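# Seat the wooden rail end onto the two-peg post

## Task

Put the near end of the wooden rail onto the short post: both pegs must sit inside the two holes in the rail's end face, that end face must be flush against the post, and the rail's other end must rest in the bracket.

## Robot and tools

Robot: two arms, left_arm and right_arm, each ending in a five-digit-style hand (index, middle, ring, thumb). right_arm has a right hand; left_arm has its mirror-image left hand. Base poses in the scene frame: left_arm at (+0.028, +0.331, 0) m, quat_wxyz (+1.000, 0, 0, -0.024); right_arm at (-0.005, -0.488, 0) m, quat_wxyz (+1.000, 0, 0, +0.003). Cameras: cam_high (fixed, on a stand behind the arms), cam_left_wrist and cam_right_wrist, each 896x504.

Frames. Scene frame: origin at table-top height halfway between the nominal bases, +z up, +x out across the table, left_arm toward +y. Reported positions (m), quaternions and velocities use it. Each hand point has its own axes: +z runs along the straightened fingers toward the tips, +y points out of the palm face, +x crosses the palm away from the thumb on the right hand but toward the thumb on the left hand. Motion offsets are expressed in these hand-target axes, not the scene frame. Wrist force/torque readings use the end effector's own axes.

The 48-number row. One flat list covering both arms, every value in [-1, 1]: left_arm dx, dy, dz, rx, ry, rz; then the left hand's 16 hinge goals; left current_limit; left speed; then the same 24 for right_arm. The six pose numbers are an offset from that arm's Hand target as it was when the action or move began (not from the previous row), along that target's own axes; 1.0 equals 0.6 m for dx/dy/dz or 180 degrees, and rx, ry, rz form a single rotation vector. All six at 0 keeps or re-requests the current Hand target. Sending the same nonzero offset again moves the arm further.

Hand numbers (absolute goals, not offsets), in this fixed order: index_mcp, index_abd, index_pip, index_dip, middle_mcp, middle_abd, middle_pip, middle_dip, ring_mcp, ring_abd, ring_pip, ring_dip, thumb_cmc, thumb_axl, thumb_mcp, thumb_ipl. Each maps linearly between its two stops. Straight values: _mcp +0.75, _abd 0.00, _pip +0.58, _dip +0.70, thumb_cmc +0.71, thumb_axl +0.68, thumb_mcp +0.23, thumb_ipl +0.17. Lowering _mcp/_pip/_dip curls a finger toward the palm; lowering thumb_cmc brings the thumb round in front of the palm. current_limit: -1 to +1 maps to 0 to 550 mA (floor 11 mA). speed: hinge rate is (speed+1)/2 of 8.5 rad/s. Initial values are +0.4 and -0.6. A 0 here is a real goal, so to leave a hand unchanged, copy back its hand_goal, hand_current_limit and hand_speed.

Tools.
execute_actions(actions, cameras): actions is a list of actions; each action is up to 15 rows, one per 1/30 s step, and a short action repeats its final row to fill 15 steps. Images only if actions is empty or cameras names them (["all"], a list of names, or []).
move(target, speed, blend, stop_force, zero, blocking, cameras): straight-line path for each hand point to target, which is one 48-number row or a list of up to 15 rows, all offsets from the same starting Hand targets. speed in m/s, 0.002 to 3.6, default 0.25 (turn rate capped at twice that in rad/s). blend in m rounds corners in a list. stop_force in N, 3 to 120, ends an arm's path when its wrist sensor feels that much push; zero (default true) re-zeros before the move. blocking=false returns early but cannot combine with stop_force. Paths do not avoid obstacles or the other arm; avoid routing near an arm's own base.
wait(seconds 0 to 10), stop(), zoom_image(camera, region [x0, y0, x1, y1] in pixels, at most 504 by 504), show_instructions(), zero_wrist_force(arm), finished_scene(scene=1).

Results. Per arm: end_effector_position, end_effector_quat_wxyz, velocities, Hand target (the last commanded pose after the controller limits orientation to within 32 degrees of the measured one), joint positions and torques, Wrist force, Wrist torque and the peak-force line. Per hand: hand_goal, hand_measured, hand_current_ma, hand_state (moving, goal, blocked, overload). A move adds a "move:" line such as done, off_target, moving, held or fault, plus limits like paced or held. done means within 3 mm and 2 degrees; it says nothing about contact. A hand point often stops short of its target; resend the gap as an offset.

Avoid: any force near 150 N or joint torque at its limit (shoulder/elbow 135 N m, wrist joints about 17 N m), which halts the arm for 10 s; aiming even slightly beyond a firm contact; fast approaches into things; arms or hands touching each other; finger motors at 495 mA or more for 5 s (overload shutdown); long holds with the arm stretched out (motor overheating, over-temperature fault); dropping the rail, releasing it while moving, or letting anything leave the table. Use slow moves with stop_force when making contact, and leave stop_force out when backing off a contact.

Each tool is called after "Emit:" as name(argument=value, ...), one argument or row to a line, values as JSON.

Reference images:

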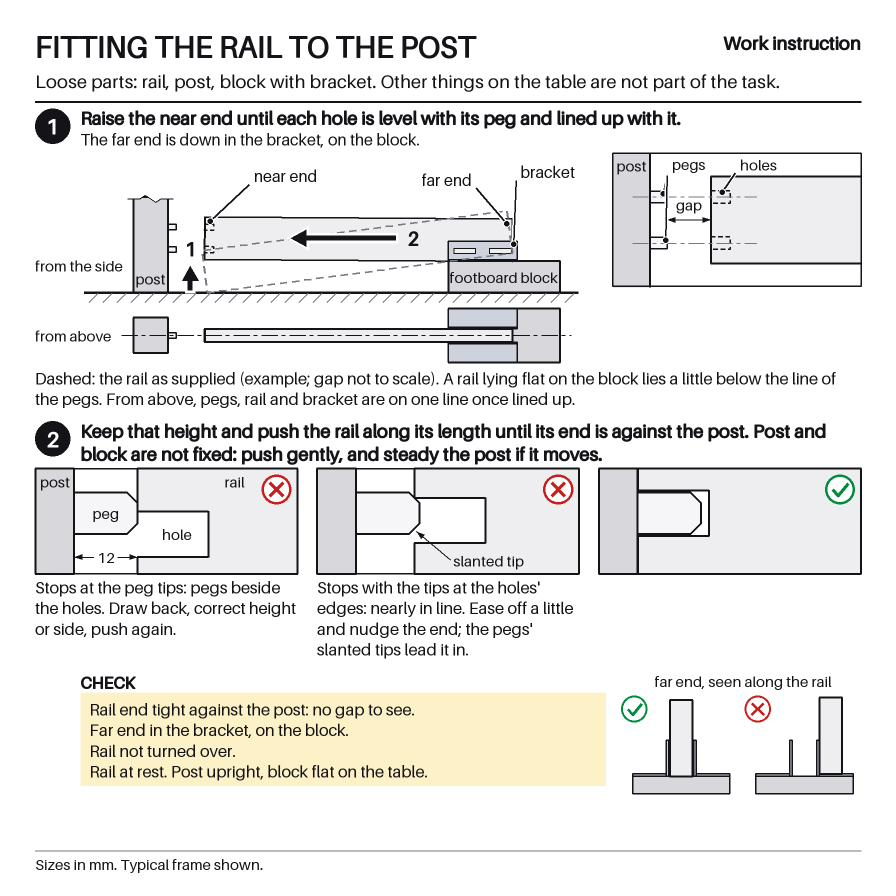

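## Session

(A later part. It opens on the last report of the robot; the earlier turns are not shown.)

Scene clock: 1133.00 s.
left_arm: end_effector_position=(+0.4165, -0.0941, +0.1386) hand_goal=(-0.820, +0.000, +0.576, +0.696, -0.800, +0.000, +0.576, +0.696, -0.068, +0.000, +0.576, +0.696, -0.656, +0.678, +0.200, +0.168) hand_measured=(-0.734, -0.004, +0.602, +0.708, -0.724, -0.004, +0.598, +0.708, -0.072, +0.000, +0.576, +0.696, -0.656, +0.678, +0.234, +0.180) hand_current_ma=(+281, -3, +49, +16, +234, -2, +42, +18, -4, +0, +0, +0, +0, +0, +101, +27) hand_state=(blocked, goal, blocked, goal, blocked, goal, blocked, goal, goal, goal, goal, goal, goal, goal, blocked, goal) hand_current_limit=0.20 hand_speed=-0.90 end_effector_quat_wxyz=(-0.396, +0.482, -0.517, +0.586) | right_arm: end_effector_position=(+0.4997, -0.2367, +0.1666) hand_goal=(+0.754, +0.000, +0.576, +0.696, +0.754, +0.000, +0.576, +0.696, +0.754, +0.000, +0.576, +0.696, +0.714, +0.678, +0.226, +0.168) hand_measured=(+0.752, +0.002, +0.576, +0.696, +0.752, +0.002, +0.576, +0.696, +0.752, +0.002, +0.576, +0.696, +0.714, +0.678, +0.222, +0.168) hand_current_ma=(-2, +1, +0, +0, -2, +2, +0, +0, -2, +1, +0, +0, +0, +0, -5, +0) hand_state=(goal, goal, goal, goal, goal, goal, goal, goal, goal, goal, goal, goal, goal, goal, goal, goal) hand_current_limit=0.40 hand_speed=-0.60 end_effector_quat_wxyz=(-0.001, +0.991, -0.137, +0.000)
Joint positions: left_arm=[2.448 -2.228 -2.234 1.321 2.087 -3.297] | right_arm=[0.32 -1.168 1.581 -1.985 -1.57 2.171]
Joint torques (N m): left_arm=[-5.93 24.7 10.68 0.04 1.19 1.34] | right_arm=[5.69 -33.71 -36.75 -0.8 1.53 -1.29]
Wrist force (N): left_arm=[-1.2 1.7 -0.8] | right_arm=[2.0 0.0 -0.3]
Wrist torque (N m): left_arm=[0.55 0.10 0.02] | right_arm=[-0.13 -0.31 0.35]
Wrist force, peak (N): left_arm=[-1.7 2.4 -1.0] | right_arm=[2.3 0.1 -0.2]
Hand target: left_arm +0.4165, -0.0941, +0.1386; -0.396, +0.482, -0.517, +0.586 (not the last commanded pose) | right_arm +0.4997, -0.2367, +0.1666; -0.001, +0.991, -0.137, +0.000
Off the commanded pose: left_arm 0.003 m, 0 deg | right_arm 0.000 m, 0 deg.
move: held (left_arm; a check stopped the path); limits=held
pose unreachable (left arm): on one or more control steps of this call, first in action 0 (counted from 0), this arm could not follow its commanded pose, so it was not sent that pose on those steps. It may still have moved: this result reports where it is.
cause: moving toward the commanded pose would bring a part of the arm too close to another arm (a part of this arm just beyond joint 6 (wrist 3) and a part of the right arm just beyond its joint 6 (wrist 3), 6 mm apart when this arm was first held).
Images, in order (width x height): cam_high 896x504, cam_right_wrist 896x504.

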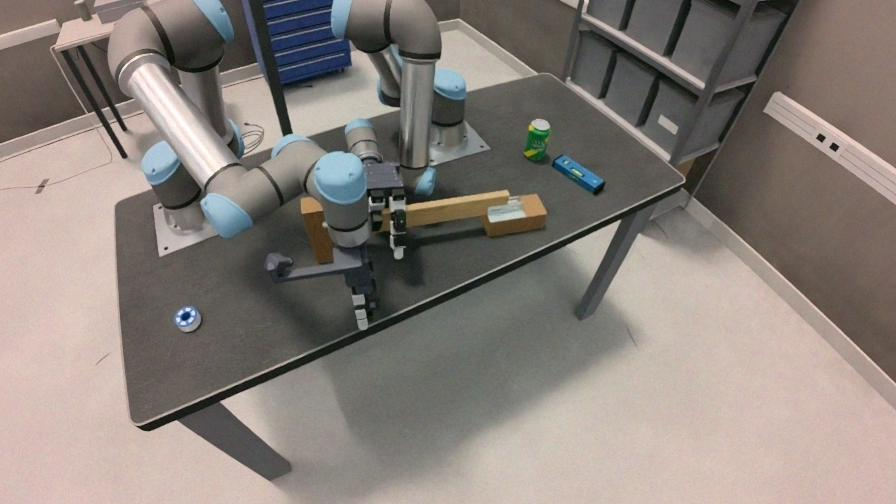

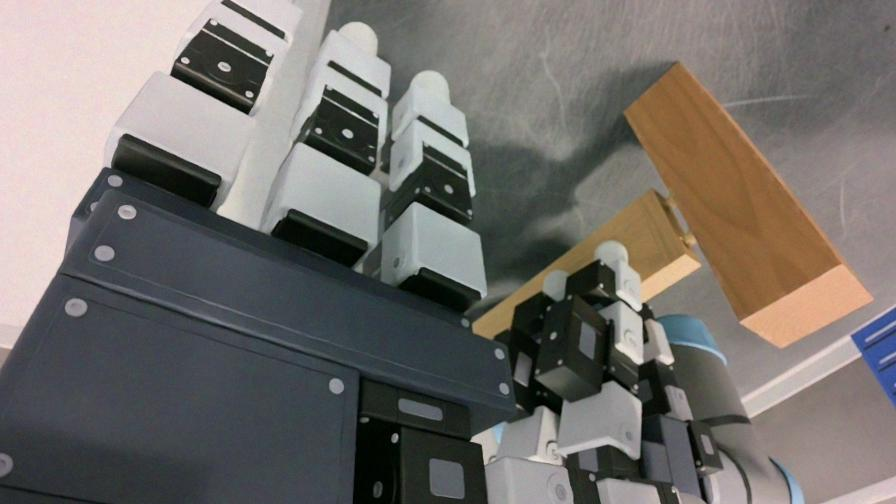

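Emit:
move(
  target=[
    [0,0,0,0,0,0,-0.82,0,0.576,0.696,-0.80,0,0.576,0.696,-0.068,0,0.576,0.696,-0.657,0.678,0.20,0.168,0.2,-0.9, 0.0167,0.03,0,0,0,0,0.754,0,0.576,0.696,0.754,0,0.576,0.696,0.754,0,0.576,0.696,0.714,0.678,0.226,0.168,0.4,-0.6],
    [0.00823,0.0013,0.00015,0,0,0,-0.82,0,0.576,0.696,-0.80,0,0.576,0.696,-0.068,0,0.576,0.696,-0.657,0.678,0.20,0.168,0.2,-0.9, 0.0167,0.03,0,0,0,0,0.754,0,0.576,0.696,0.754,0,0.576,0.696,0.754,0,0.576,0.696,0.714,0.678,0.226,0.168,0.4,-0.6],
  ],
  speed=[0.1, 0.02],
  cameras=["cam_right_wrist","cam_high"],
)

Emit:
zoom_image(
  camera="cam_right_wrist",
  region=[580, 170, 732, 310],
)

Scene clock: 1145.73 s.
left_arm: end_effector_position=(+0.4155, -0.0991, +0.1386) hand_goal=(-0.820, +0.000, +0.576, +0.696, -0.800, +0.000, +0.576, +0.696, -0.068, +0.000, +0.576, +0.696, -0.656, +0.678, +0.200, +0.168) hand_measured=(-0.734, -0.006, +0.602, +0.708, -0.724, -0.004, +0.598, +0.708, -0.072, +0.000, +0.576, +0.696, -0.656, +0.678, +0.234, +0.180) hand_current_ma=(+281, -4, +49, +16, +234, -3, +42, +18, -4, +0, +0, +0, +0, +0, +101, +27) hand_state=(blocked, goal, blocked, goal, blocked, goal, blocked, goal, goal, goal, goal, goal, goal, goal, blocked, goal) hand_current_limit=0.20 hand_speed=-0.90 end_effector_quat_wxyz=(-0.396, +0.482, -0.517, +0.586) | right_arm: end_effector_position=(+0.5045, -0.2567, +0.1666) hand_goal=(+0.754, +0.000, +0.576, +0.696, +0.754, +0.000, +0.576, +0.696, +0.754, +0.000, +0.576, +0.696, +0.714, +0.678, +0.226, +0.168) hand_measured=(+0.752, +0.002, +0.576, +0.696, +0.752, +0.002, +0.576, +0.696, +0.752, +0.002, +0.576, +0.696, +0.714, +0.678, +0.222, +0.168) hand_current_ma=(-2, +1, +0, +0, -2, +2, +0, +0, -2, +1, +0, +0, +0, +0, -5, +0) hand_state=(goal, goal, goal, goal, goal, goal, goal, goal, goal, goal, goal, goal, goal, goal, goal, goal) hand_current_limit=0.40 hand_speed=-0.60 end_effector_quat_wxyz=(-0.001, +0.991, -0.137, +0.000)
Joint positions: left_arm=[2.435 -2.231 -2.223 1.313 2.1 -3.297] | right_arm=[0.287 -1.181 1.6 -1.991 -1.57 2.138]
Joint torques (N m): left_arm=[10.09 32.11 1.29 3.51 -1.87 1.54] | right_arm=[5.72 -33.54 -36 -1.02 1.41 0.39]
Wrist force (N): left_arm=[-1.4 1.4 -0.9] | right_arm=[1.7 0.3 -0.4]
Wrist torque (N m): left_arm=[0.57 0.11 0.03] | right_arm=[-0.07 -0.26 0.35]
Wrist force, peak (N): left_arm=[-1.4 2.6 -1.0] | right_arm=[2.2 0.4 -0.2]
Hand target: left_arm +0.4155, -0.0990, +0.1386; -0.396, +0.482, -0.517, +0.586 | right_arm +0.5045, -0.2567, +0.1666; -0.001, +0.991, -0.137, +0.000
Off the commanded pose: left_arm 0.000 m, 0 deg | right_arm 0.000 m, 0 deg.
move: done
Images, in order (width x height): cam_high 896x504, cam_right_wrist 896x504.

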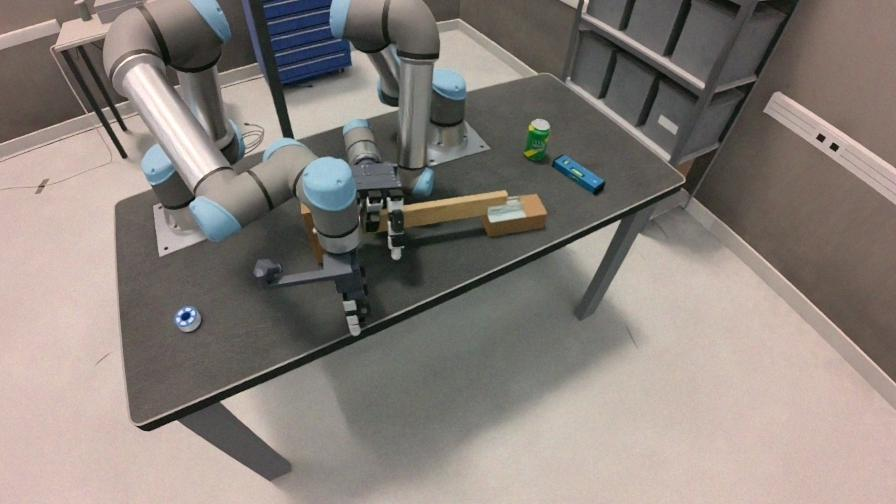

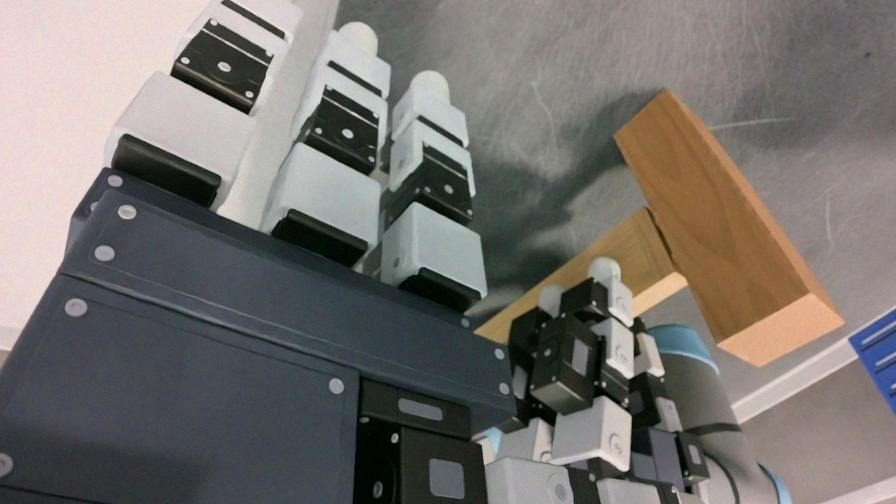

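Scaled by 3.316 from the camera's 896x504 image, which has a finer 1280x720 frame.

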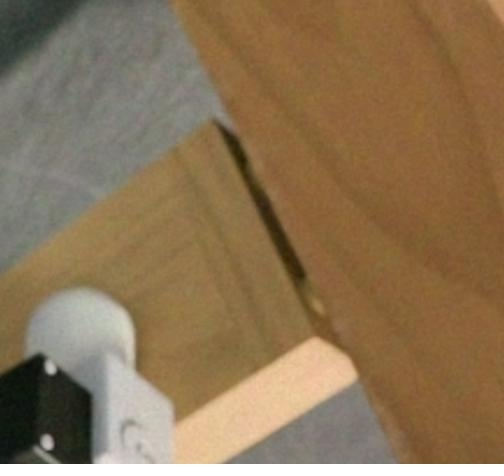

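Emit:
zoom_image(
  camera="cam_right_wrist",
  region=[625, 190, 705, 290],
)

Emit:
zoom_image(
  camera="cam_high",
  region=[290, 180, 410, 280],
)

Scaled by 5.040 from the camera's 896x504 image, which has a finer 1280x720 frame.

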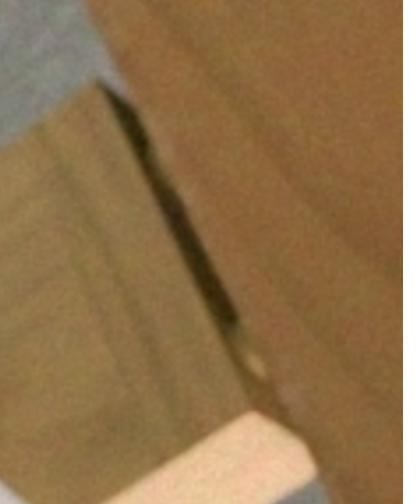

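Scaled by 4.200 from the camera's 896x504 image, which has a finer 1280x720 frame.

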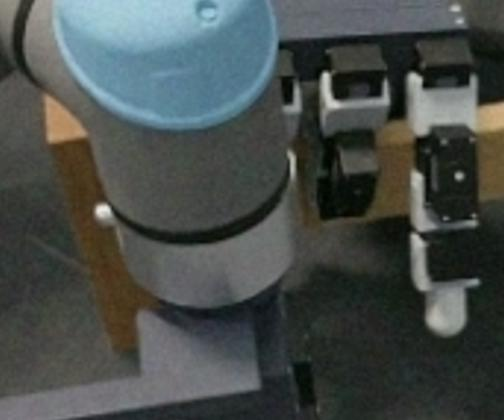

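Emit:
move(
  target=[
    [0,0,0,0,0,0,-0.82,0,0.576,0.696,-0.80,0,0.576,0.696,-0.068,0,0.576,0.696,-0.657,0.678,0.20,0.168,0.2,-0.9, 0,-0.008,-0.2723,0,0.08,0,0.754,0,0.576,0.696,0.754,0,0.576,0.696,0.754,0,0.576,0.696,0.714,0.678,0.226,0.168,0.4,-0.6],
    [0,0,0,0,0,0,-0.82,0,0.576,0.696,-0.80,0,0.576,0.696,-0.068,0,0.576,0.696,-0.657,0.678,0.20,0.168,0.2,-0.9, -0.1338,-0.0173,-0.2723,0,0.1556,0,0.754,0,0.576,0.696,0.754,0,0.576,0.696,0.754,0,0.576,0.696,0.714,0.678,0.226,0.168,0.4,-0.6],
  ],
  speed=0.25,
  blend=0.03,
  cameras=["cam_right_wrist","cam_high"],
)

Emit:
zoom_image(
  camera="cam_high",
  region=[290, 180, 410, 280],
)

Emit:
zoom_image(
  camera="cam_right_wrist",
  region=[590, 80, 790, 260],
)

Scene clock: 1165.53 s.
left_arm: end_effector_position=(+0.4155, -0.0990, +0.1386) hand_goal=(-0.820, +0.000, +0.576, +0.696, -0.800, +0.000, +0.576, +0.696, -0.068, +0.000, +0.576, +0.696, -0.656, +0.678, +0.200, +0.168) hand_measured=(-0.734, -0.004, +0.602, +0.708, -0.724, -0.004, +0.598, +0.708, -0.072, +0.000, +0.576, +0.696, -0.656, +0.678, +0.234, +0.180) hand_current_ma=(+281, -4, +49, +16, +234, -3, +42, +18, -4, +0, +0, +0, +0, +0, +101, +27) hand_state=(blocked, goal, blocked, goal, blocked, goal, blocked, goal, goal, goal, goal, goal, goal, goal, blocked, goal) hand_current_limit=0.20 hand_speed=-0.90 end_effector_quat_wxyz=(-0.396, +0.482, -0.517, +0.586) | right_arm: end_effector_position=(+0.4299, -0.2252, +0.3299) hand_goal=(+0.754, +0.000, +0.576, +0.696, +0.754, +0.000, +0.576, +0.696, +0.754, +0.000, +0.576, +0.696, +0.714, +0.678, +0.226, +0.168) hand_measured=(+0.752, +0.002, +0.576, +0.696, +0.752, +0.002, +0.576, +0.696, +0.752, +0.002, +0.576, +0.696, +0.714, +0.678, +0.222, +0.168) hand_current_ma=(-1, +1, +0, +0, -1, +2, +0, +0, -1, +1, +0, +0, +0, +0, -5, +0) hand_state=(goal, goal, goal, goal, goal, goal, goal, goal, goal, goal, goal, goal, goal, goal, goal, goal) hand_current_limit=0.40 hand_speed=-0.60 end_effector_quat_wxyz=(+0.032, +0.961, -0.133, +0.240)
Joint positions: left_arm=[2.436 -2.231 -2.223 1.313 2.099 -3.297] | right_arm=[0.514 -1.501 1.702 -2.129 -1.912 2.304]
Joint torques (N m): left_arm=[10.4 40.01 1.34 3.77 -1.78 1.2] | right_arm=[5.51 -34.57 -20.59 -4.5 -2.42 0.93]
Wrist force (N): left_arm=[-0.9 2.1 -1.0] | right_arm=[0.9 -0.2 -0.3]
Wrist torque (N m): left_arm=[0.60 0.08 0.01] | right_arm=[-0.09 -0.14 0.05]
Wrist force, peak (N): left_arm=[-1.2 2.5 -1.0] | right_arm=[2.2 0.2 2.4]
Hand target: left_arm +0.4155, -0.0990, +0.1386; -0.396, +0.482, -0.517, +0.586 | right_arm +0.4298, -0.2252, +0.3299; +0.032, +0.961, -0.133, +0.240
Off the commanded pose: left_arm 0.000 m, 0 deg | right_arm 0.000 m, 0 deg.
move: done
Images, in order (width x height): cam_high 896x504, cam_right_wrist 896x504.

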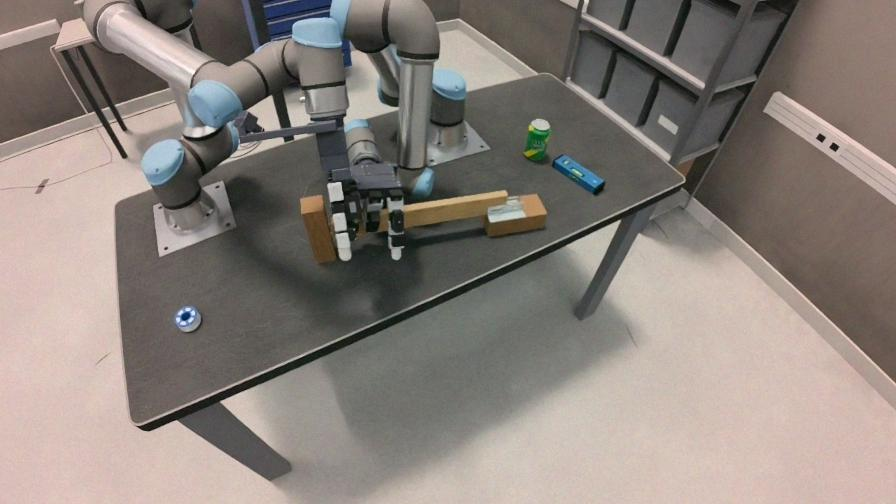

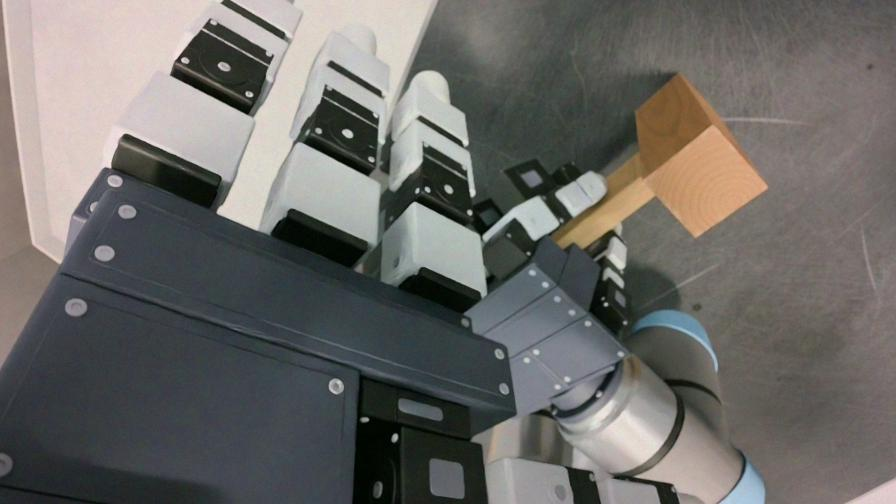

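Scaled by 4.200 from the camera's 896x504 image, which has a finer 1280x720 frame.

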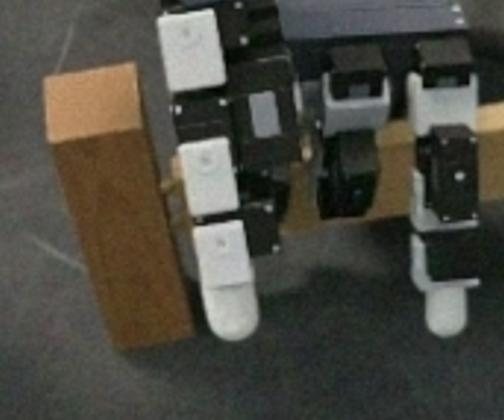

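Scaled by 2.520 from the camera's 896x504 image, which has a finer 1280x720 frame.

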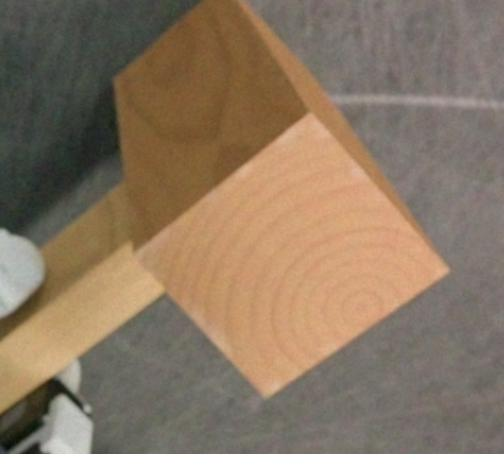

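Emit:
move(
  target=[0.00658,0.00104,0.00012,0,0,0,-0.82,0,0.576,0.696,-0.80,0,0.576,0.696,-0.068,0,0.576,0.696,-0.657,0.678,0.20,0.168,0.2,-0.9, 0,0,0,0,0,0,0.754,0,0.576,0.696,0.754,0,0.576,0.696,0.754,0,0.576,0.696,0.714,0.678,0.226,0.168,0.4,-0.6],
  speed=0.02,
  cameras=["cam_right_wrist","cam_high"],
)

Emit:
zoom_image(
  camera="cam_high",
  region=[290, 180, 410, 280],
)

Emit:
zoom_image(
  camera="cam_right_wrist",
  region=[590, 80, 790, 260],
)

Scene clock: 1172.90 s.
left_arm: end_effector_position=(+0.4147, -0.1030, +0.1386) hand_goal=(-0.820, +0.000, +0.576, +0.696, -0.800, +0.000, +0.576, +0.696, -0.068, +0.000, +0.576, +0.696, -0.656, +0.678, +0.200, +0.168) hand_measured=(-0.734, -0.004, +0.602, +0.708, -0.724, -0.004, +0.598, +0.708, -0.072, +0.000, +0.576, +0.696, -0.656, +0.678, +0.234, +0.180) hand_current_ma=(+281, -4, +49, +16, +234, -3, +42, +18, -4, +0, +0, +0, +0, +0, +101, +27) hand_state=(blocked, goal, blocked, goal, blocked, goal, blocked, goal, goal, goal, goal, goal, goal, goal, blocked, goal) hand_current_limit=0.20 hand_speed=-0.90 end_effector_quat_wxyz=(-0.396, +0.482, -0.517, +0.586) | right_arm: end_effector_position=(+0.4298, -0.2252, +0.3299) hand_goal=(+0.754, +0.000, +0.576, +0.696, +0.754, +0.000, +0.576, +0.696, +0.754, +0.000, +0.576, +0.696, +0.714, +0.678, +0.226, +0.168) hand_measured=(+0.752, +0.002, +0.576, +0.696, +0.752, +0.002, +0.576, +0.696, +0.752, +0.002, +0.576, +0.696, +0.714, +0.678, +0.222, +0.168) hand_current_ma=(-1, +1, +0, +0, -1, +2, +0, +0, -1, +1, +0, +0, +0, +0, -5, +0) hand_state=(goal, goal, goal, goal, goal, goal, goal, goal, goal, goal, goal, goal, goal, goal, goal, goal) hand_current_limit=0.40 hand_speed=-0.60 end_effector_quat_wxyz=(+0.032, +0.961, -0.133, +0.240)
Joint positions: left_arm=[2.426 -2.233 -2.214 1.306 2.109 -3.297] | right_arm=[0.515 -1.501 1.702 -2.129 -1.912 2.304]
Joint torques (N m): left_arm=[3.35 27.54 8.08 0.68 0.25 1.48] | right_arm=[5.82 -36.09 -11.74 -4.76 -2.75 0.93]
Wrist force (N): left_arm=[-1.6 2.4 -1.0] | right_arm=[1.2 -0.3 -0.2]
Wrist torque (N m): left_arm=[0.57 0.13 0.04] | right_arm=[-0.10 -0.19 0.07]
Wrist force, peak (N): left_arm=[-1.7 2.7 -0.9] | right_arm=[1.5 -0.1 0.0]
Hand target: left_arm +0.4147, -0.1029, +0.1386; -0.396, +0.482, -0.517, +0.586 | right_arm +0.4298, -0.2252, +0.3299; +0.032, +0.961, -0.133, +0.240
Off the commanded pose: left_arm 0.000 m, 0 deg | right_arm 0.000 m, 0 deg.
move: done
Images, in order (width x height): cam_high 896x504, cam_right_wrist 896x504.

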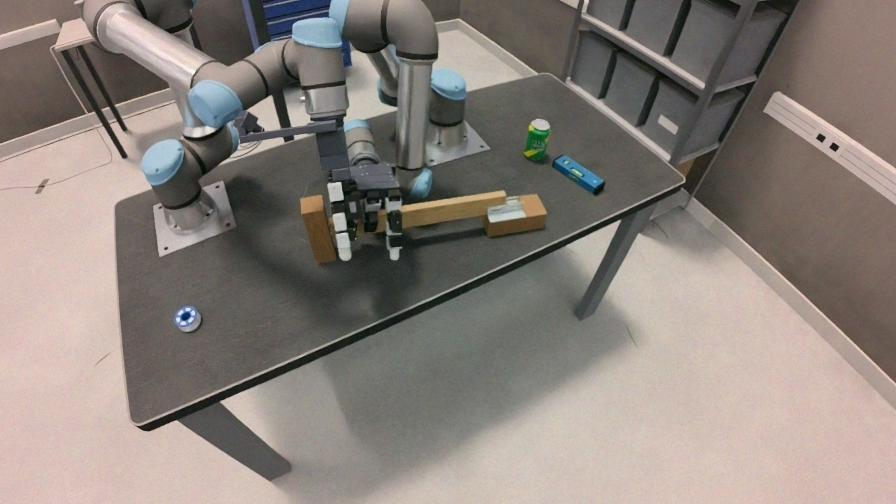

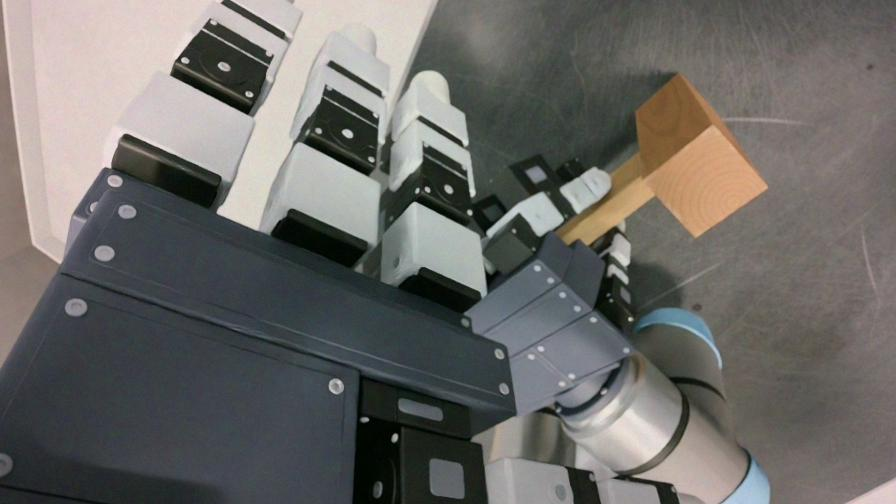

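Scaled by 4.200 from the camera's 896x504 image, which has a finer 1280x720 frame.

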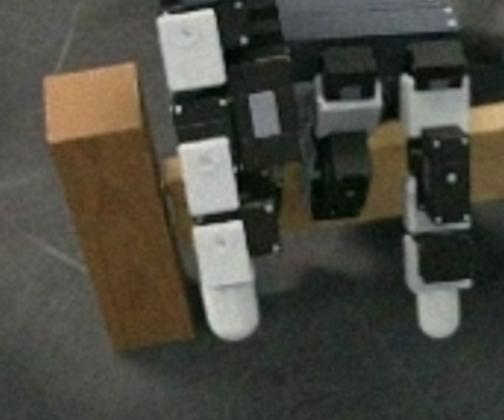

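Scaled by 2.520 from the camera's 896x504 image, which has a finer 1280x720 frame.

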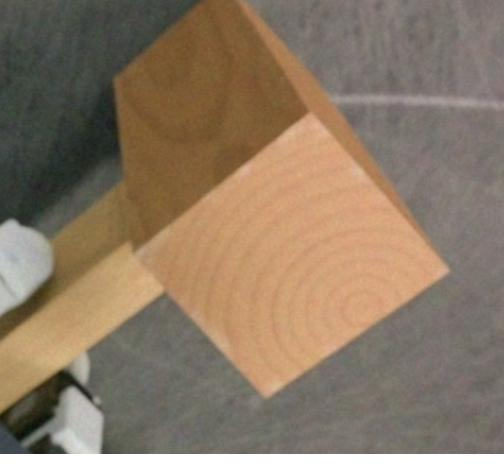

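Emit:
move(
  target=[0.00494,0.00078,0.0001,0,0,0,-0.82,0,0.576,0.696,-0.80,0,0.576,0.696,-0.068,0,0.576,0.696,-0.657,0.678,0.20,0.168,0.2,-0.9, 0,0,0,0,0,0,0.754,0,0.576,0.696,0.754,0,0.576,0.696,0.754,0,0.576,0.696,0.714,0.678,0.226,0.168,0.4,-0.6],
  speed=0.02,
  cameras=["cam_right_wrist","cam_high"],
)

Emit:
zoom_image(
  camera="cam_high",
  region=[290, 180, 410, 280],
)

Emit:
zoom_image(
  camera="cam_right_wrist",
  region=[590, 80, 790, 260],
)

Scene clock: 1178.43 s.
left_arm: end_effector_position=(+0.4141, -0.1059, +0.1386) hand_goal=(-0.820, +0.000, +0.576, +0.696, -0.800, +0.000, +0.576, +0.696, -0.068, +0.000, +0.576, +0.696, -0.656, +0.678, +0.200, +0.168) hand_measured=(-0.734, -0.004, +0.602, +0.708, -0.726, -0.004, +0.598, +0.708, -0.072, +0.000, +0.576, +0.696, -0.656, +0.678, +0.234, +0.180) hand_current_ma=(+281, -4, +49, +16, +232, -3, +42, +18, -4, +0, +0, +0, +0, +0, +103, +28) hand_state=(blocked, goal, blocked, goal, blocked, goal, blocked, goal, goal, goal, goal, goal, goal, goal, blocked, goal) hand_current_limit=0.20 hand_speed=-0.90 end_effector_quat_wxyz=(-0.396, +0.482, -0.517, +0.586) | right_arm: end_effector_position=(+0.4298, -0.2252, +0.3299) hand_goal=(+0.754, +0.000, +0.576, +0.696, +0.754, +0.000, +0.576, +0.696, +0.754, +0.000, +0.576, +0.696, +0.714, +0.678, +0.226, +0.168) hand_measured=(+0.752, +0.002, +0.576, +0.696, +0.752, +0.002, +0.576, +0.696, +0.752, +0.002, +0.576, +0.696, +0.714, +0.678, +0.222, +0.168) hand_current_ma=(-1, +1, +0, +0, -1, +2, +0, +0, -1, +1, +0, +0, +0, +0, -5, +0) hand_state=(goal, goal, goal, goal, goal, goal, goal, goal, goal, goal, goal, goal, goal, goal, goal, goal) hand_current_limit=0.40 hand_speed=-0.60 end_effector_quat_wxyz=(+0.032, +0.961, -0.133, +0.240)
Joint positions: left_arm=[2.419 -2.235 -2.207 1.302 2.116 -3.297] | right_arm=[0.515 -1.501 1.702 -2.129 -1.912 2.304]
Joint torques (N m): left_arm=[-0.83 27.36 10.05 0.32 0.81 1.42] | right_arm=[5.64 -36.03 -12.48 -4.76 -2.67 0.91]
Wrist force (N): left_arm=[-1.6 2.0 -1.2] | right_arm=[1.0 -0.3 -0.1]
Wrist torque (N m): left_arm=[0.60 0.13 0.05] | right_arm=[-0.12 -0.15 0.06]
Wrist force, peak (N): left_arm=[-1.5 2.8 -1.2] | right_arm=[1.4 -0.4 -0.1]
Hand target: left_arm +0.4141, -0.1059, +0.1386; -0.396, +0.482, -0.517, +0.586 | right_arm +0.4298, -0.2252, +0.3299; +0.032, +0.961, -0.133, +0.240
Off the commanded pose: left_arm 0.000 m, 0 deg | right_arm 0.000 m, 0 deg.
move: done
Images, in order (width x height): cam_high 896x504, cam_right_wrist 896x504.

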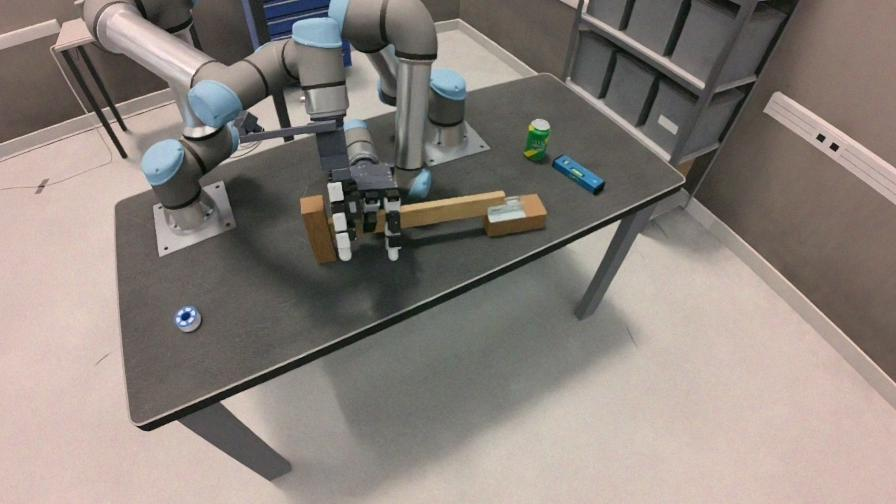

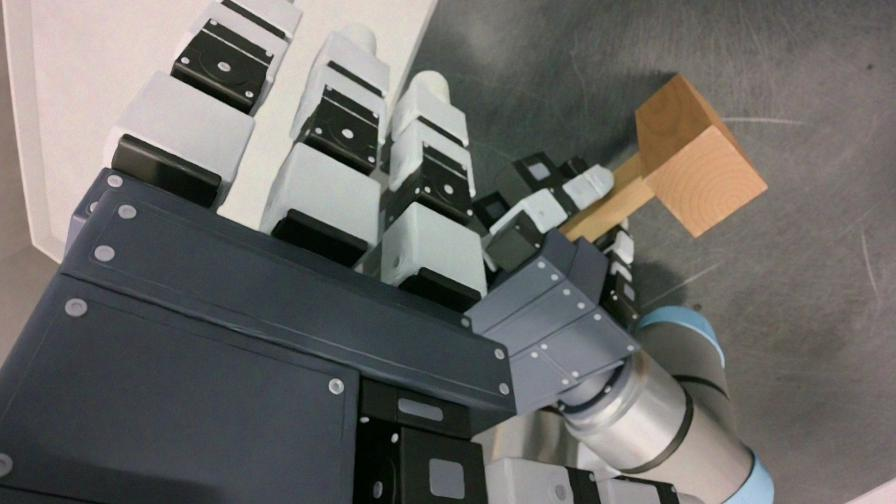

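Scaled by 4.200 from the camera's 896x504 image, which has a finer 1280x720 frame.

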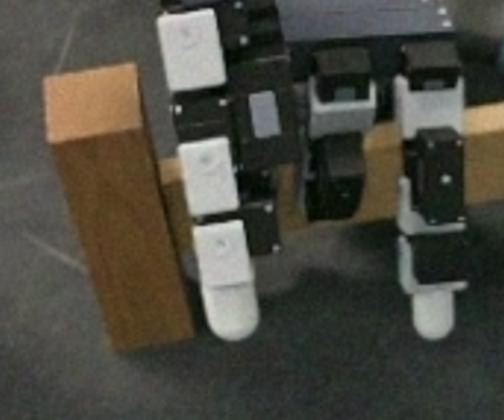

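Scaled by 2.520 from the camera's 896x504 image, which has a finer 1280x720 frame.

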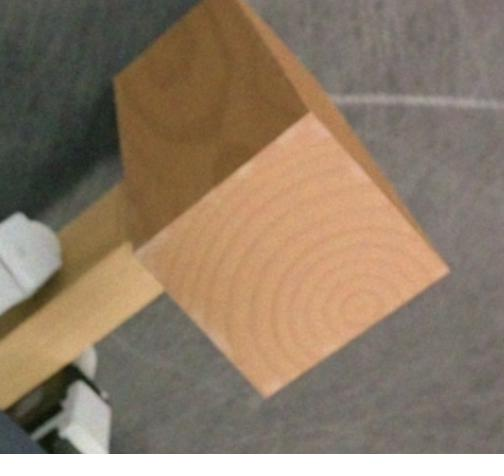

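Emit:
move(
  target=[0.00296,0.00047,0.0001,0,0,0,-0.82,0,0.576,0.696,-0.80,0,0.576,0.696,-0.068,0,0.576,0.696,-0.657,0.678,0.20,0.168,0.2,-0.9, 0,0,0,0,0,0,0.754,0,0.576,0.696,0.754,0,0.576,0.696,0.754,0,0.576,0.696,0.714,0.678,0.226,0.168,0.4,-0.6],
  speed=0.02,
  cameras=["cam_right_wrist","cam_high"],
)

Emit:
zoom_image(
  camera="cam_high",
  region=[290, 185, 370, 275],
)

Emit:
zoom_image(
  camera="cam_right_wrist",
  region=[590, 80, 790, 260],
)

Scene clock: 1182.47 s.
left_arm: end_effector_position=(+0.4137, -0.1077, +0.1386) hand_goal=(-0.820, +0.000, +0.576, +0.696, -0.800, +0.000, +0.576, +0.696, -0.068, +0.000, +0.576, +0.696, -0.656, +0.678, +0.200, +0.168) hand_measured=(-0.734, -0.006, +0.602, +0.708, -0.726, -0.004, +0.598, +0.708, -0.072, +0.000, +0.576, +0.696, -0.656, +0.678, +0.234, +0.180) hand_current_ma=(+281, -5, +49, +16, +231, -4, +42, +18, -4, +0, +0, +0, +0, +0, +103, +29) hand_state=(blocked, goal, blocked, goal, blocked, goal, blocked, goal, goal, goal, goal, goal, goal, goal, blocked, goal) hand_current_limit=0.20 hand_speed=-0.90 end_effector_quat_wxyz=(-0.396, +0.482, -0.517, +0.586) | right_arm: end_effector_position=(+0.4298, -0.2252, +0.3299) hand_goal=(+0.754, +0.000, +0.576, +0.696, +0.754, +0.000, +0.576, +0.696, +0.754, +0.000, +0.576, +0.696, +0.714, +0.678, +0.226, +0.168) hand_measured=(+0.752, +0.002, +0.576, +0.696, +0.752, +0.002, +0.576, +0.696, +0.752, +0.002, +0.576, +0.696, +0.714, +0.678, +0.222, +0.168) hand_current_ma=(-1, +1, +0, +0, -1, +2, +0, +0, -1, +1, +0, +0, +0, +0, -5, +0) hand_state=(goal, goal, goal, goal, goal, goal, goal, goal, goal, goal, goal, goal, goal, goal, goal, goal) hand_current_limit=0.40 hand_speed=-0.60 end_effector_quat_wxyz=(+0.032, +0.961, -0.133, +0.240)
Joint positions: left_arm=[2.415 -2.236 -2.203 1.299 2.12 -3.297] | right_arm=[0.515 -1.501 1.702 -2.129 -1.912 2.304]
Joint torques (N m): left_arm=[-4.94 27.16 13.2 0.09 1.1 1.53] | right_arm=[6.29 -36.29 -12.01 -4.86 -2.73 0.83]
Wrist force (N): left_arm=[-1.9 1.6 -0.9] | right_arm=[0.9 -0.3 -0.1]
Wrist torque (N m): left_arm=[0.54 0.15 0.07] | right_arm=[-0.11 -0.14 0.04]
Wrist force, peak (N): left_arm=[-1.8 2.9 -1.2] | right_arm=[1.3 -0.4 -0.3]
Hand target: left_arm +0.4137, -0.1076, +0.1386; -0.396, +0.482, -0.517, +0.586 | right_arm +0.4298, -0.2252, +0.3299; +0.032, +0.961, -0.133, +0.240
Off the commanded pose: left_arm 0.000 m, 0 deg | right_arm 0.000 m, 0 deg.
move: done
Images, in order (width x height): cam_high 896x504, cam_right_wrist 896x504.

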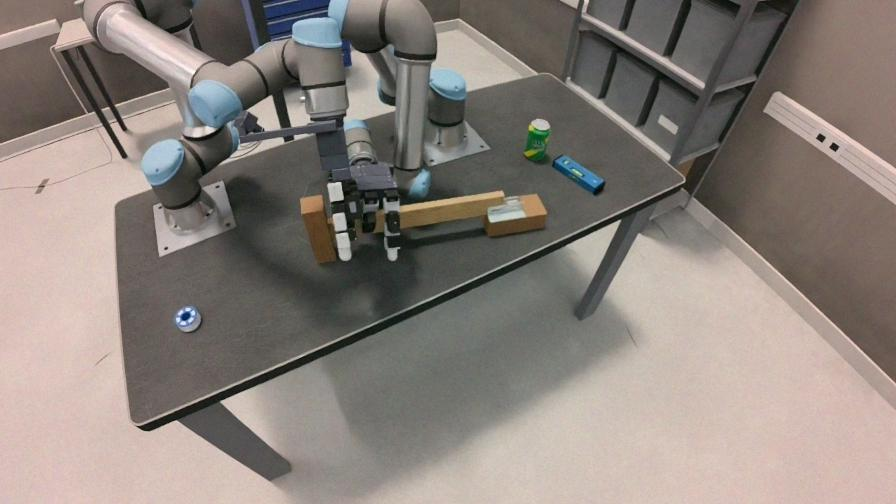

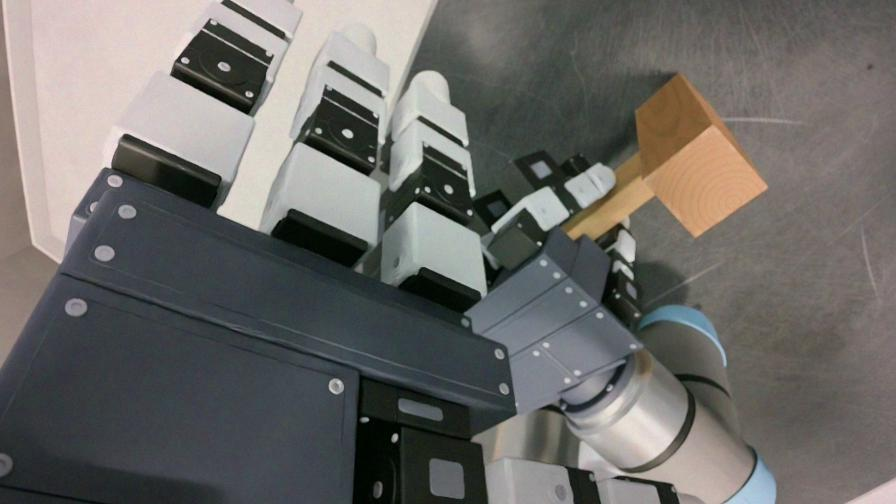

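Scaled by 5.600 from the camera's 896x504 image, which has a finer 1280x720 frame.

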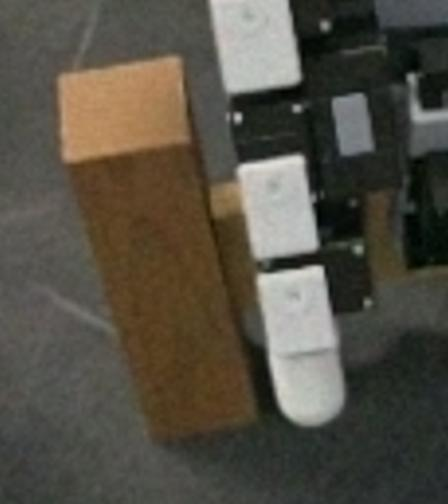

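Scaled by 2.520 from the camera's 896x504 image, which has a finer 1280x720 frame.

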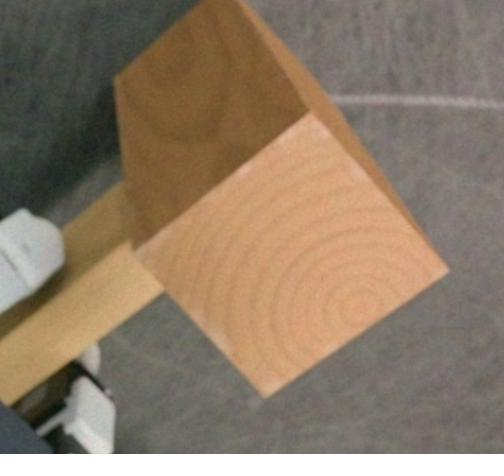

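Emit:
move(
  target=[0.0033,0.00052,0.0001,0,0,0,-0.82,0,0.576,0.696,-0.80,0,0.576,0.696,-0.068,0,0.576,0.696,-0.657,0.678,0.20,0.168,0.2,-0.9, 0,0,0,0,0,0,0.754,0,0.576,0.696,0.754,0,0.576,0.696,0.754,0,0.576,0.696,0.714,0.678,0.226,0.168,0.4,-0.6],
  speed=0.02,
  cameras=["cam_right_wrist","cam_high"],
)

Emit:
zoom_image(
  camera="cam_right_wrist",
  region=[590, 80, 790, 260],
)

Scene clock: 1192.57 s.
left_arm: end_effector_position=(+0.4133, -0.1096, +0.1386) hand_goal=(-0.820, +0.000, +0.576, +0.696, -0.800, +0.000, +0.576, +0.696, -0.068, +0.000, +0.576, +0.696, -0.656, +0.678, +0.200, +0.168) hand_measured=(-0.734, -0.006, +0.602, +0.708, -0.726, -0.006, +0.598, +0.708, -0.072, +0.000, +0.576, +0.696, -0.658, +0.678, +0.234, +0.180) hand_current_ma=(+281, -7, +49, +16, +231, -6, +42, +18, -4, +0, +0, +0, -1, +0, +103, +29) hand_state=(blocked, goal, blocked, goal, blocked, goal, blocked, goal, goal, goal, goal, goal, goal, goal, blocked, goal) hand_current_limit=0.20 hand_speed=-0.90 end_effector_quat_wxyz=(-0.396, +0.482, -0.517, +0.586) | right_arm: end_effector_position=(+0.4298, -0.2252, +0.3299) hand_goal=(+0.754, +0.000, +0.576, +0.696, +0.754, +0.000, +0.576, +0.696, +0.754, +0.000, +0.576, +0.696, +0.714, +0.678, +0.226, +0.168) hand_measured=(+0.752, +0.002, +0.576, +0.696, +0.752, +0.002, +0.576, +0.696, +0.752, +0.002, +0.576, +0.696, +0.714, +0.678, +0.222, +0.168) hand_current_ma=(-1, +1, +0, +0, -1, +2, +0, +0, -1, +1, +0, +0, +0, +0, -5, +0) hand_state=(goal, goal, goal, goal, goal, goal, goal, goal, goal, goal, goal, goal, goal, goal, goal, goal) hand_current_limit=0.40 hand_speed=-0.60 end_effector_quat_wxyz=(+0.032, +0.961, -0.133, +0.240)
Joint positions: left_arm=[2.411 -2.238 -2.198 1.295 2.124 -3.297] | right_arm=[0.515 -1.501 1.702 -2.129 -1.912 2.304]
Joint torques (N m): left_arm=[-4.45 25.74 12.49 0.06 1.05 1.6] | right_arm=[5.66 -35.74 -12.3 -4.75 -2.72 1.02]
Wrist force (N): left_arm=[-2.1 2.4 -0.8] | right_arm=[0.9 -0.2 -0.3]
Wrist torque (N m): left_arm=[0.57 0.16 0.07] | right_arm=[-0.08 -0.13 0.05]
Wrist force, peak (N): left_arm=[-2.2 2.4 -1.2] | right_arm=[1.3 -0.5 0.0]
Hand target: left_arm +0.4133, -0.1096, +0.1386; -0.396, +0.482, -0.517, +0.586 | right_arm +0.4298, -0.2252, +0.3299; +0.032, +0.961, -0.133, +0.240
Off the commanded pose: left_arm 0.000 m, 0 deg | right_arm 0.000 m, 0 deg.
move: done
Images, in order (width x height): cam_high 896x504, cam_right_wrist 896x504.

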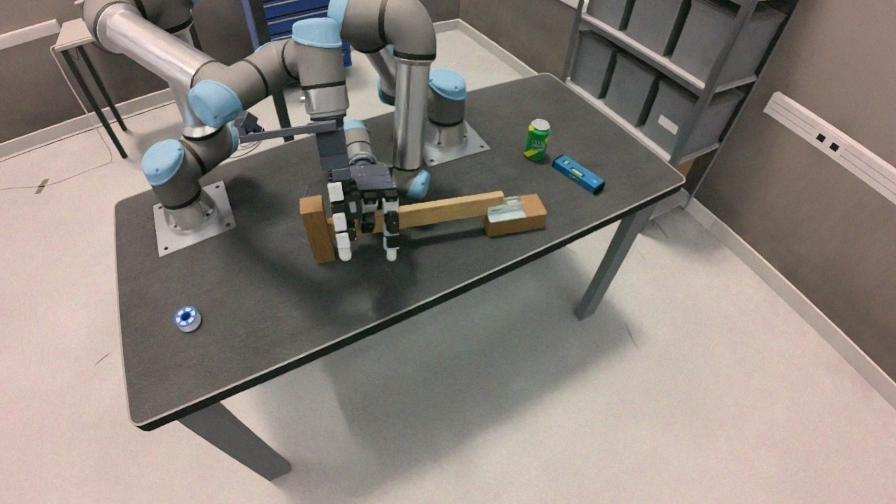

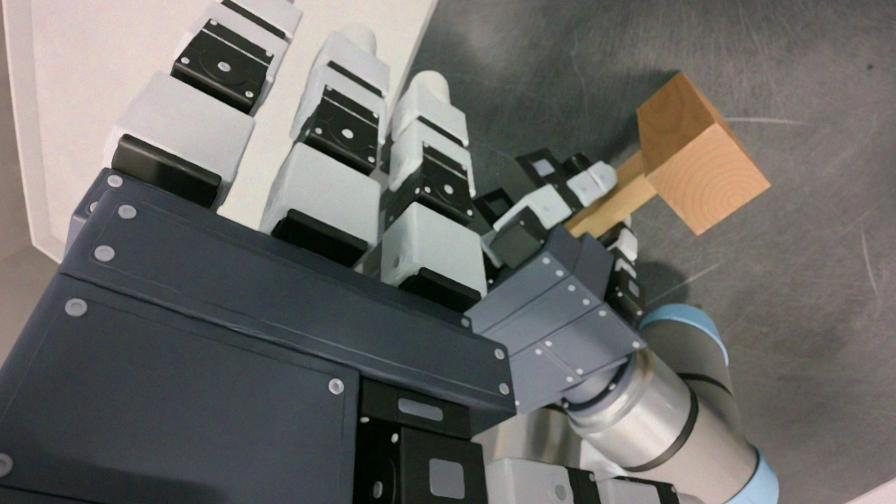

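Scaled by 2.520 from the camera's 896x504 image, which has a finer 1280x720 frame.

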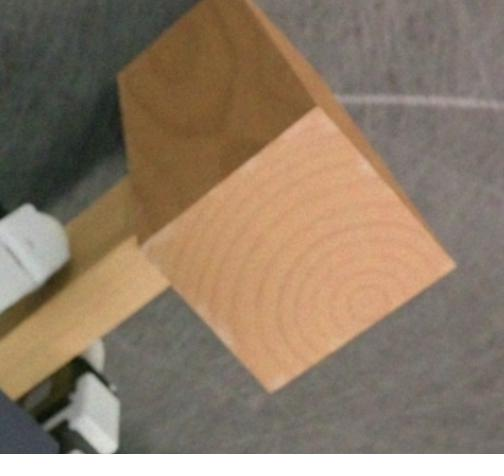

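Emit:
move(
  target=[
    [0,0,0,0,0,0,-0.82,0,0.576,0.696,-0.80,0,0.576,0.696,-0.068,0,0.576,0.696,-0.657,0.678,0.20,0.168,0.2,-0.9, 0.1865,-0.0188,0.118,0,-0.08,0,0.754,0,0.576,0.696,0.754,0,0.576,0.696,0.754,0,0.576,0.696,0.714,0.678,0.226,0.168,0.4,-0.6],
    [0,0,0,0,0,0,-0.82,0,0.576,0.696,-0.80,0,0.576,0.696,-0.068,0,0.576,0.696,-0.657,0.678,0.20,0.168,0.2,-0.9, 0.1133,-0.134,0.2492,0,-0.1556,0,0.754,0,0.576,0.696,0.754,0,0.576,0.696,0.754,0,0.576,0.696,0.714,0.678,0.226,0.168,0.4,-0.6],
  ],
  speed=0.25,
  blend=0.03,
  cameras=["cam_right_wrist","cam_high"],
)

Scene clock: 1224.93 s.
left_arm: end_effector_position=(+0.4133, -0.1096, +0.1386) hand_goal=(-0.820, +0.000, +0.576, +0.696, -0.800, +0.000, +0.576, +0.696, -0.068, +0.000, +0.576, +0.696, -0.656, +0.678, +0.200, +0.168) hand_measured=(-0.734, -0.006, +0.602, +0.708, -0.726, -0.006, +0.598, +0.708, -0.072, +0.000, +0.576, +0.696, -0.658, +0.678, +0.234, +0.180) hand_current_ma=(+281, -7, +49, +16, +231, -6, +42, +18, -4, +0, +0, +0, -1, +0, +103, +29) hand_state=(blocked, goal, blocked, goal, blocked, goal, blocked, goal, goal, goal, goal, goal, goal, goal, blocked, goal) hand_current_limit=0.20 hand_speed=-0.90 end_effector_quat_wxyz=(-0.396, +0.482, -0.517, +0.586) | right_arm: end_effector_position=(+0.5771, -0.1829, +0.2301) hand_goal=(+0.754, +0.000, +0.576, +0.696, +0.754, +0.000, +0.576, +0.696, +0.754, +0.000, +0.576, +0.696, +0.714, +0.678, +0.226, +0.168) hand_measured=(+0.752, +0.002, +0.576, +0.696, +0.752, +0.002, +0.576, +0.696, +0.752, +0.002, +0.576, +0.696, +0.714, +0.678, +0.222, +0.168) hand_current_ma=(-2, +1, +0, +0, -2, +1, +0, +0, -2, +1, +0, +0, +0, +0, -5, +0) hand_state=(goal, goal, goal, goal, goal, goal, goal, goal, goal, goal, goal, goal, goal, goal, goal, goal) hand_current_limit=0.40 hand_speed=-0.60 end_effector_quat_wxyz=(-0.001, +0.991, -0.136, +0.001)
Joint positions: left_arm=[2.411 -2.238 -2.198 1.295 2.124 -3.297] | right_arm=[0.356 -0.989 1.137 -1.72 -1.57 2.208]
Joint torques (N m): left_arm=[8.19 39.24 4.35 3.71 -1.74 1.38] | right_arm=[-6.96 -43.13 -20.1 -2.5 1.43 -1.07]
Wrist force (N): left_arm=[-2.1 1.4 -0.8] | right_arm=[1.8 -0.1 0.0]
Wrist torque (N m): left_arm=[0.56 0.16 0.07] | right_arm=[-0.15 -0.30 0.13]
Wrist force, peak (N): left_arm=[-2.2 2.5 -0.9] | right_arm=[3.4 1.6 -0.8]
Hand target: left_arm +0.4133, -0.1096, +0.1386; -0.396, +0.482, -0.517, +0.586 | right_arm +0.5771, -0.1829, +0.2300; -0.001, +0.991, -0.137, +0.000
Off the commanded pose: left_arm 0.000 m, 0 deg | right_arm 0.000 m, 0 deg.
move: done
Images, in order (width x height): cam_high 896x504, cam_right_wrist 896x504.

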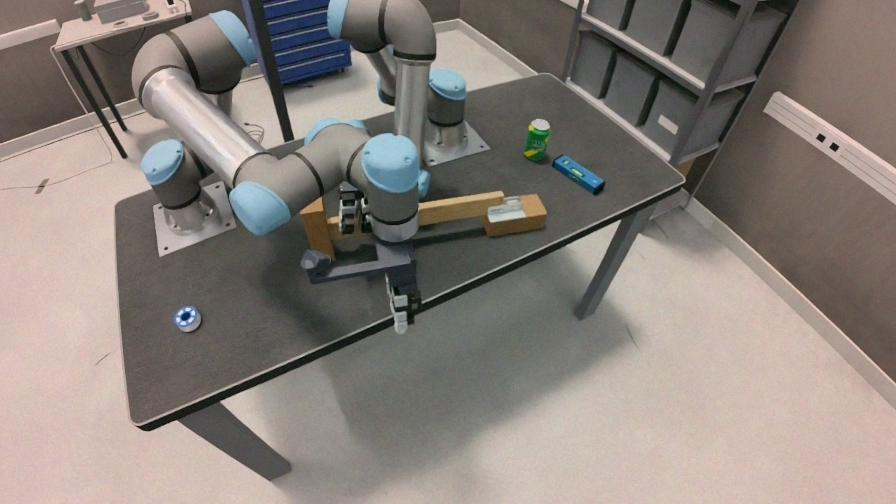

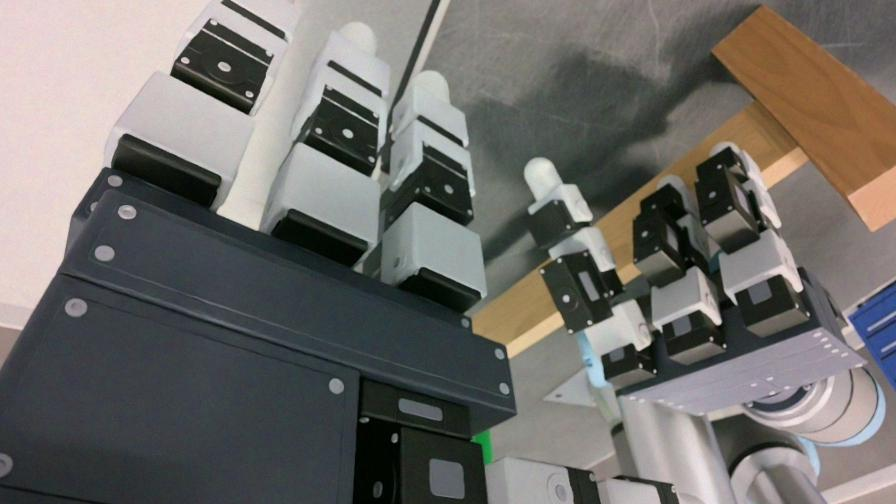

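Emit:
zoom_image(
  camera="cam_right_wrist",
  region=[730, 70, 830, 200],
)

Emit:
zoom_image(
  camera="cam_right_wrist",
  region=[700, 0, 896, 240],
)

Scaled by 3.877 from the camera's 896x504 image, which has a finer 1280x720 frame.

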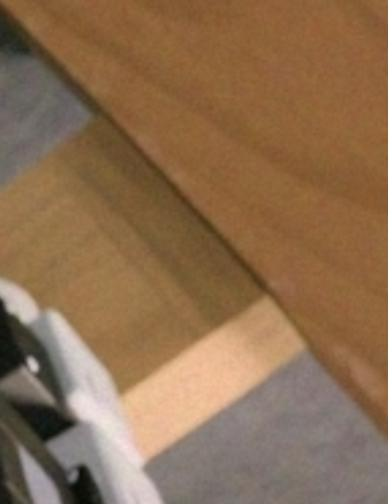

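Scaled by 2.100 from the camera's 896x504 image, which has a finer 1280x720 frame.

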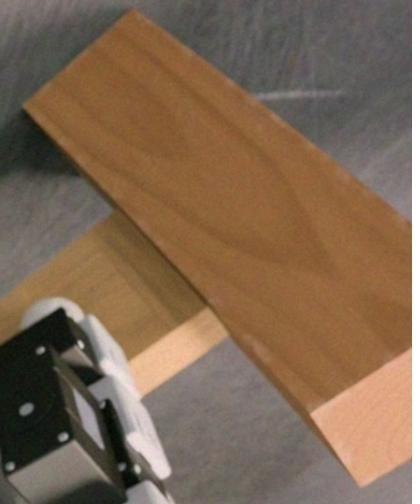

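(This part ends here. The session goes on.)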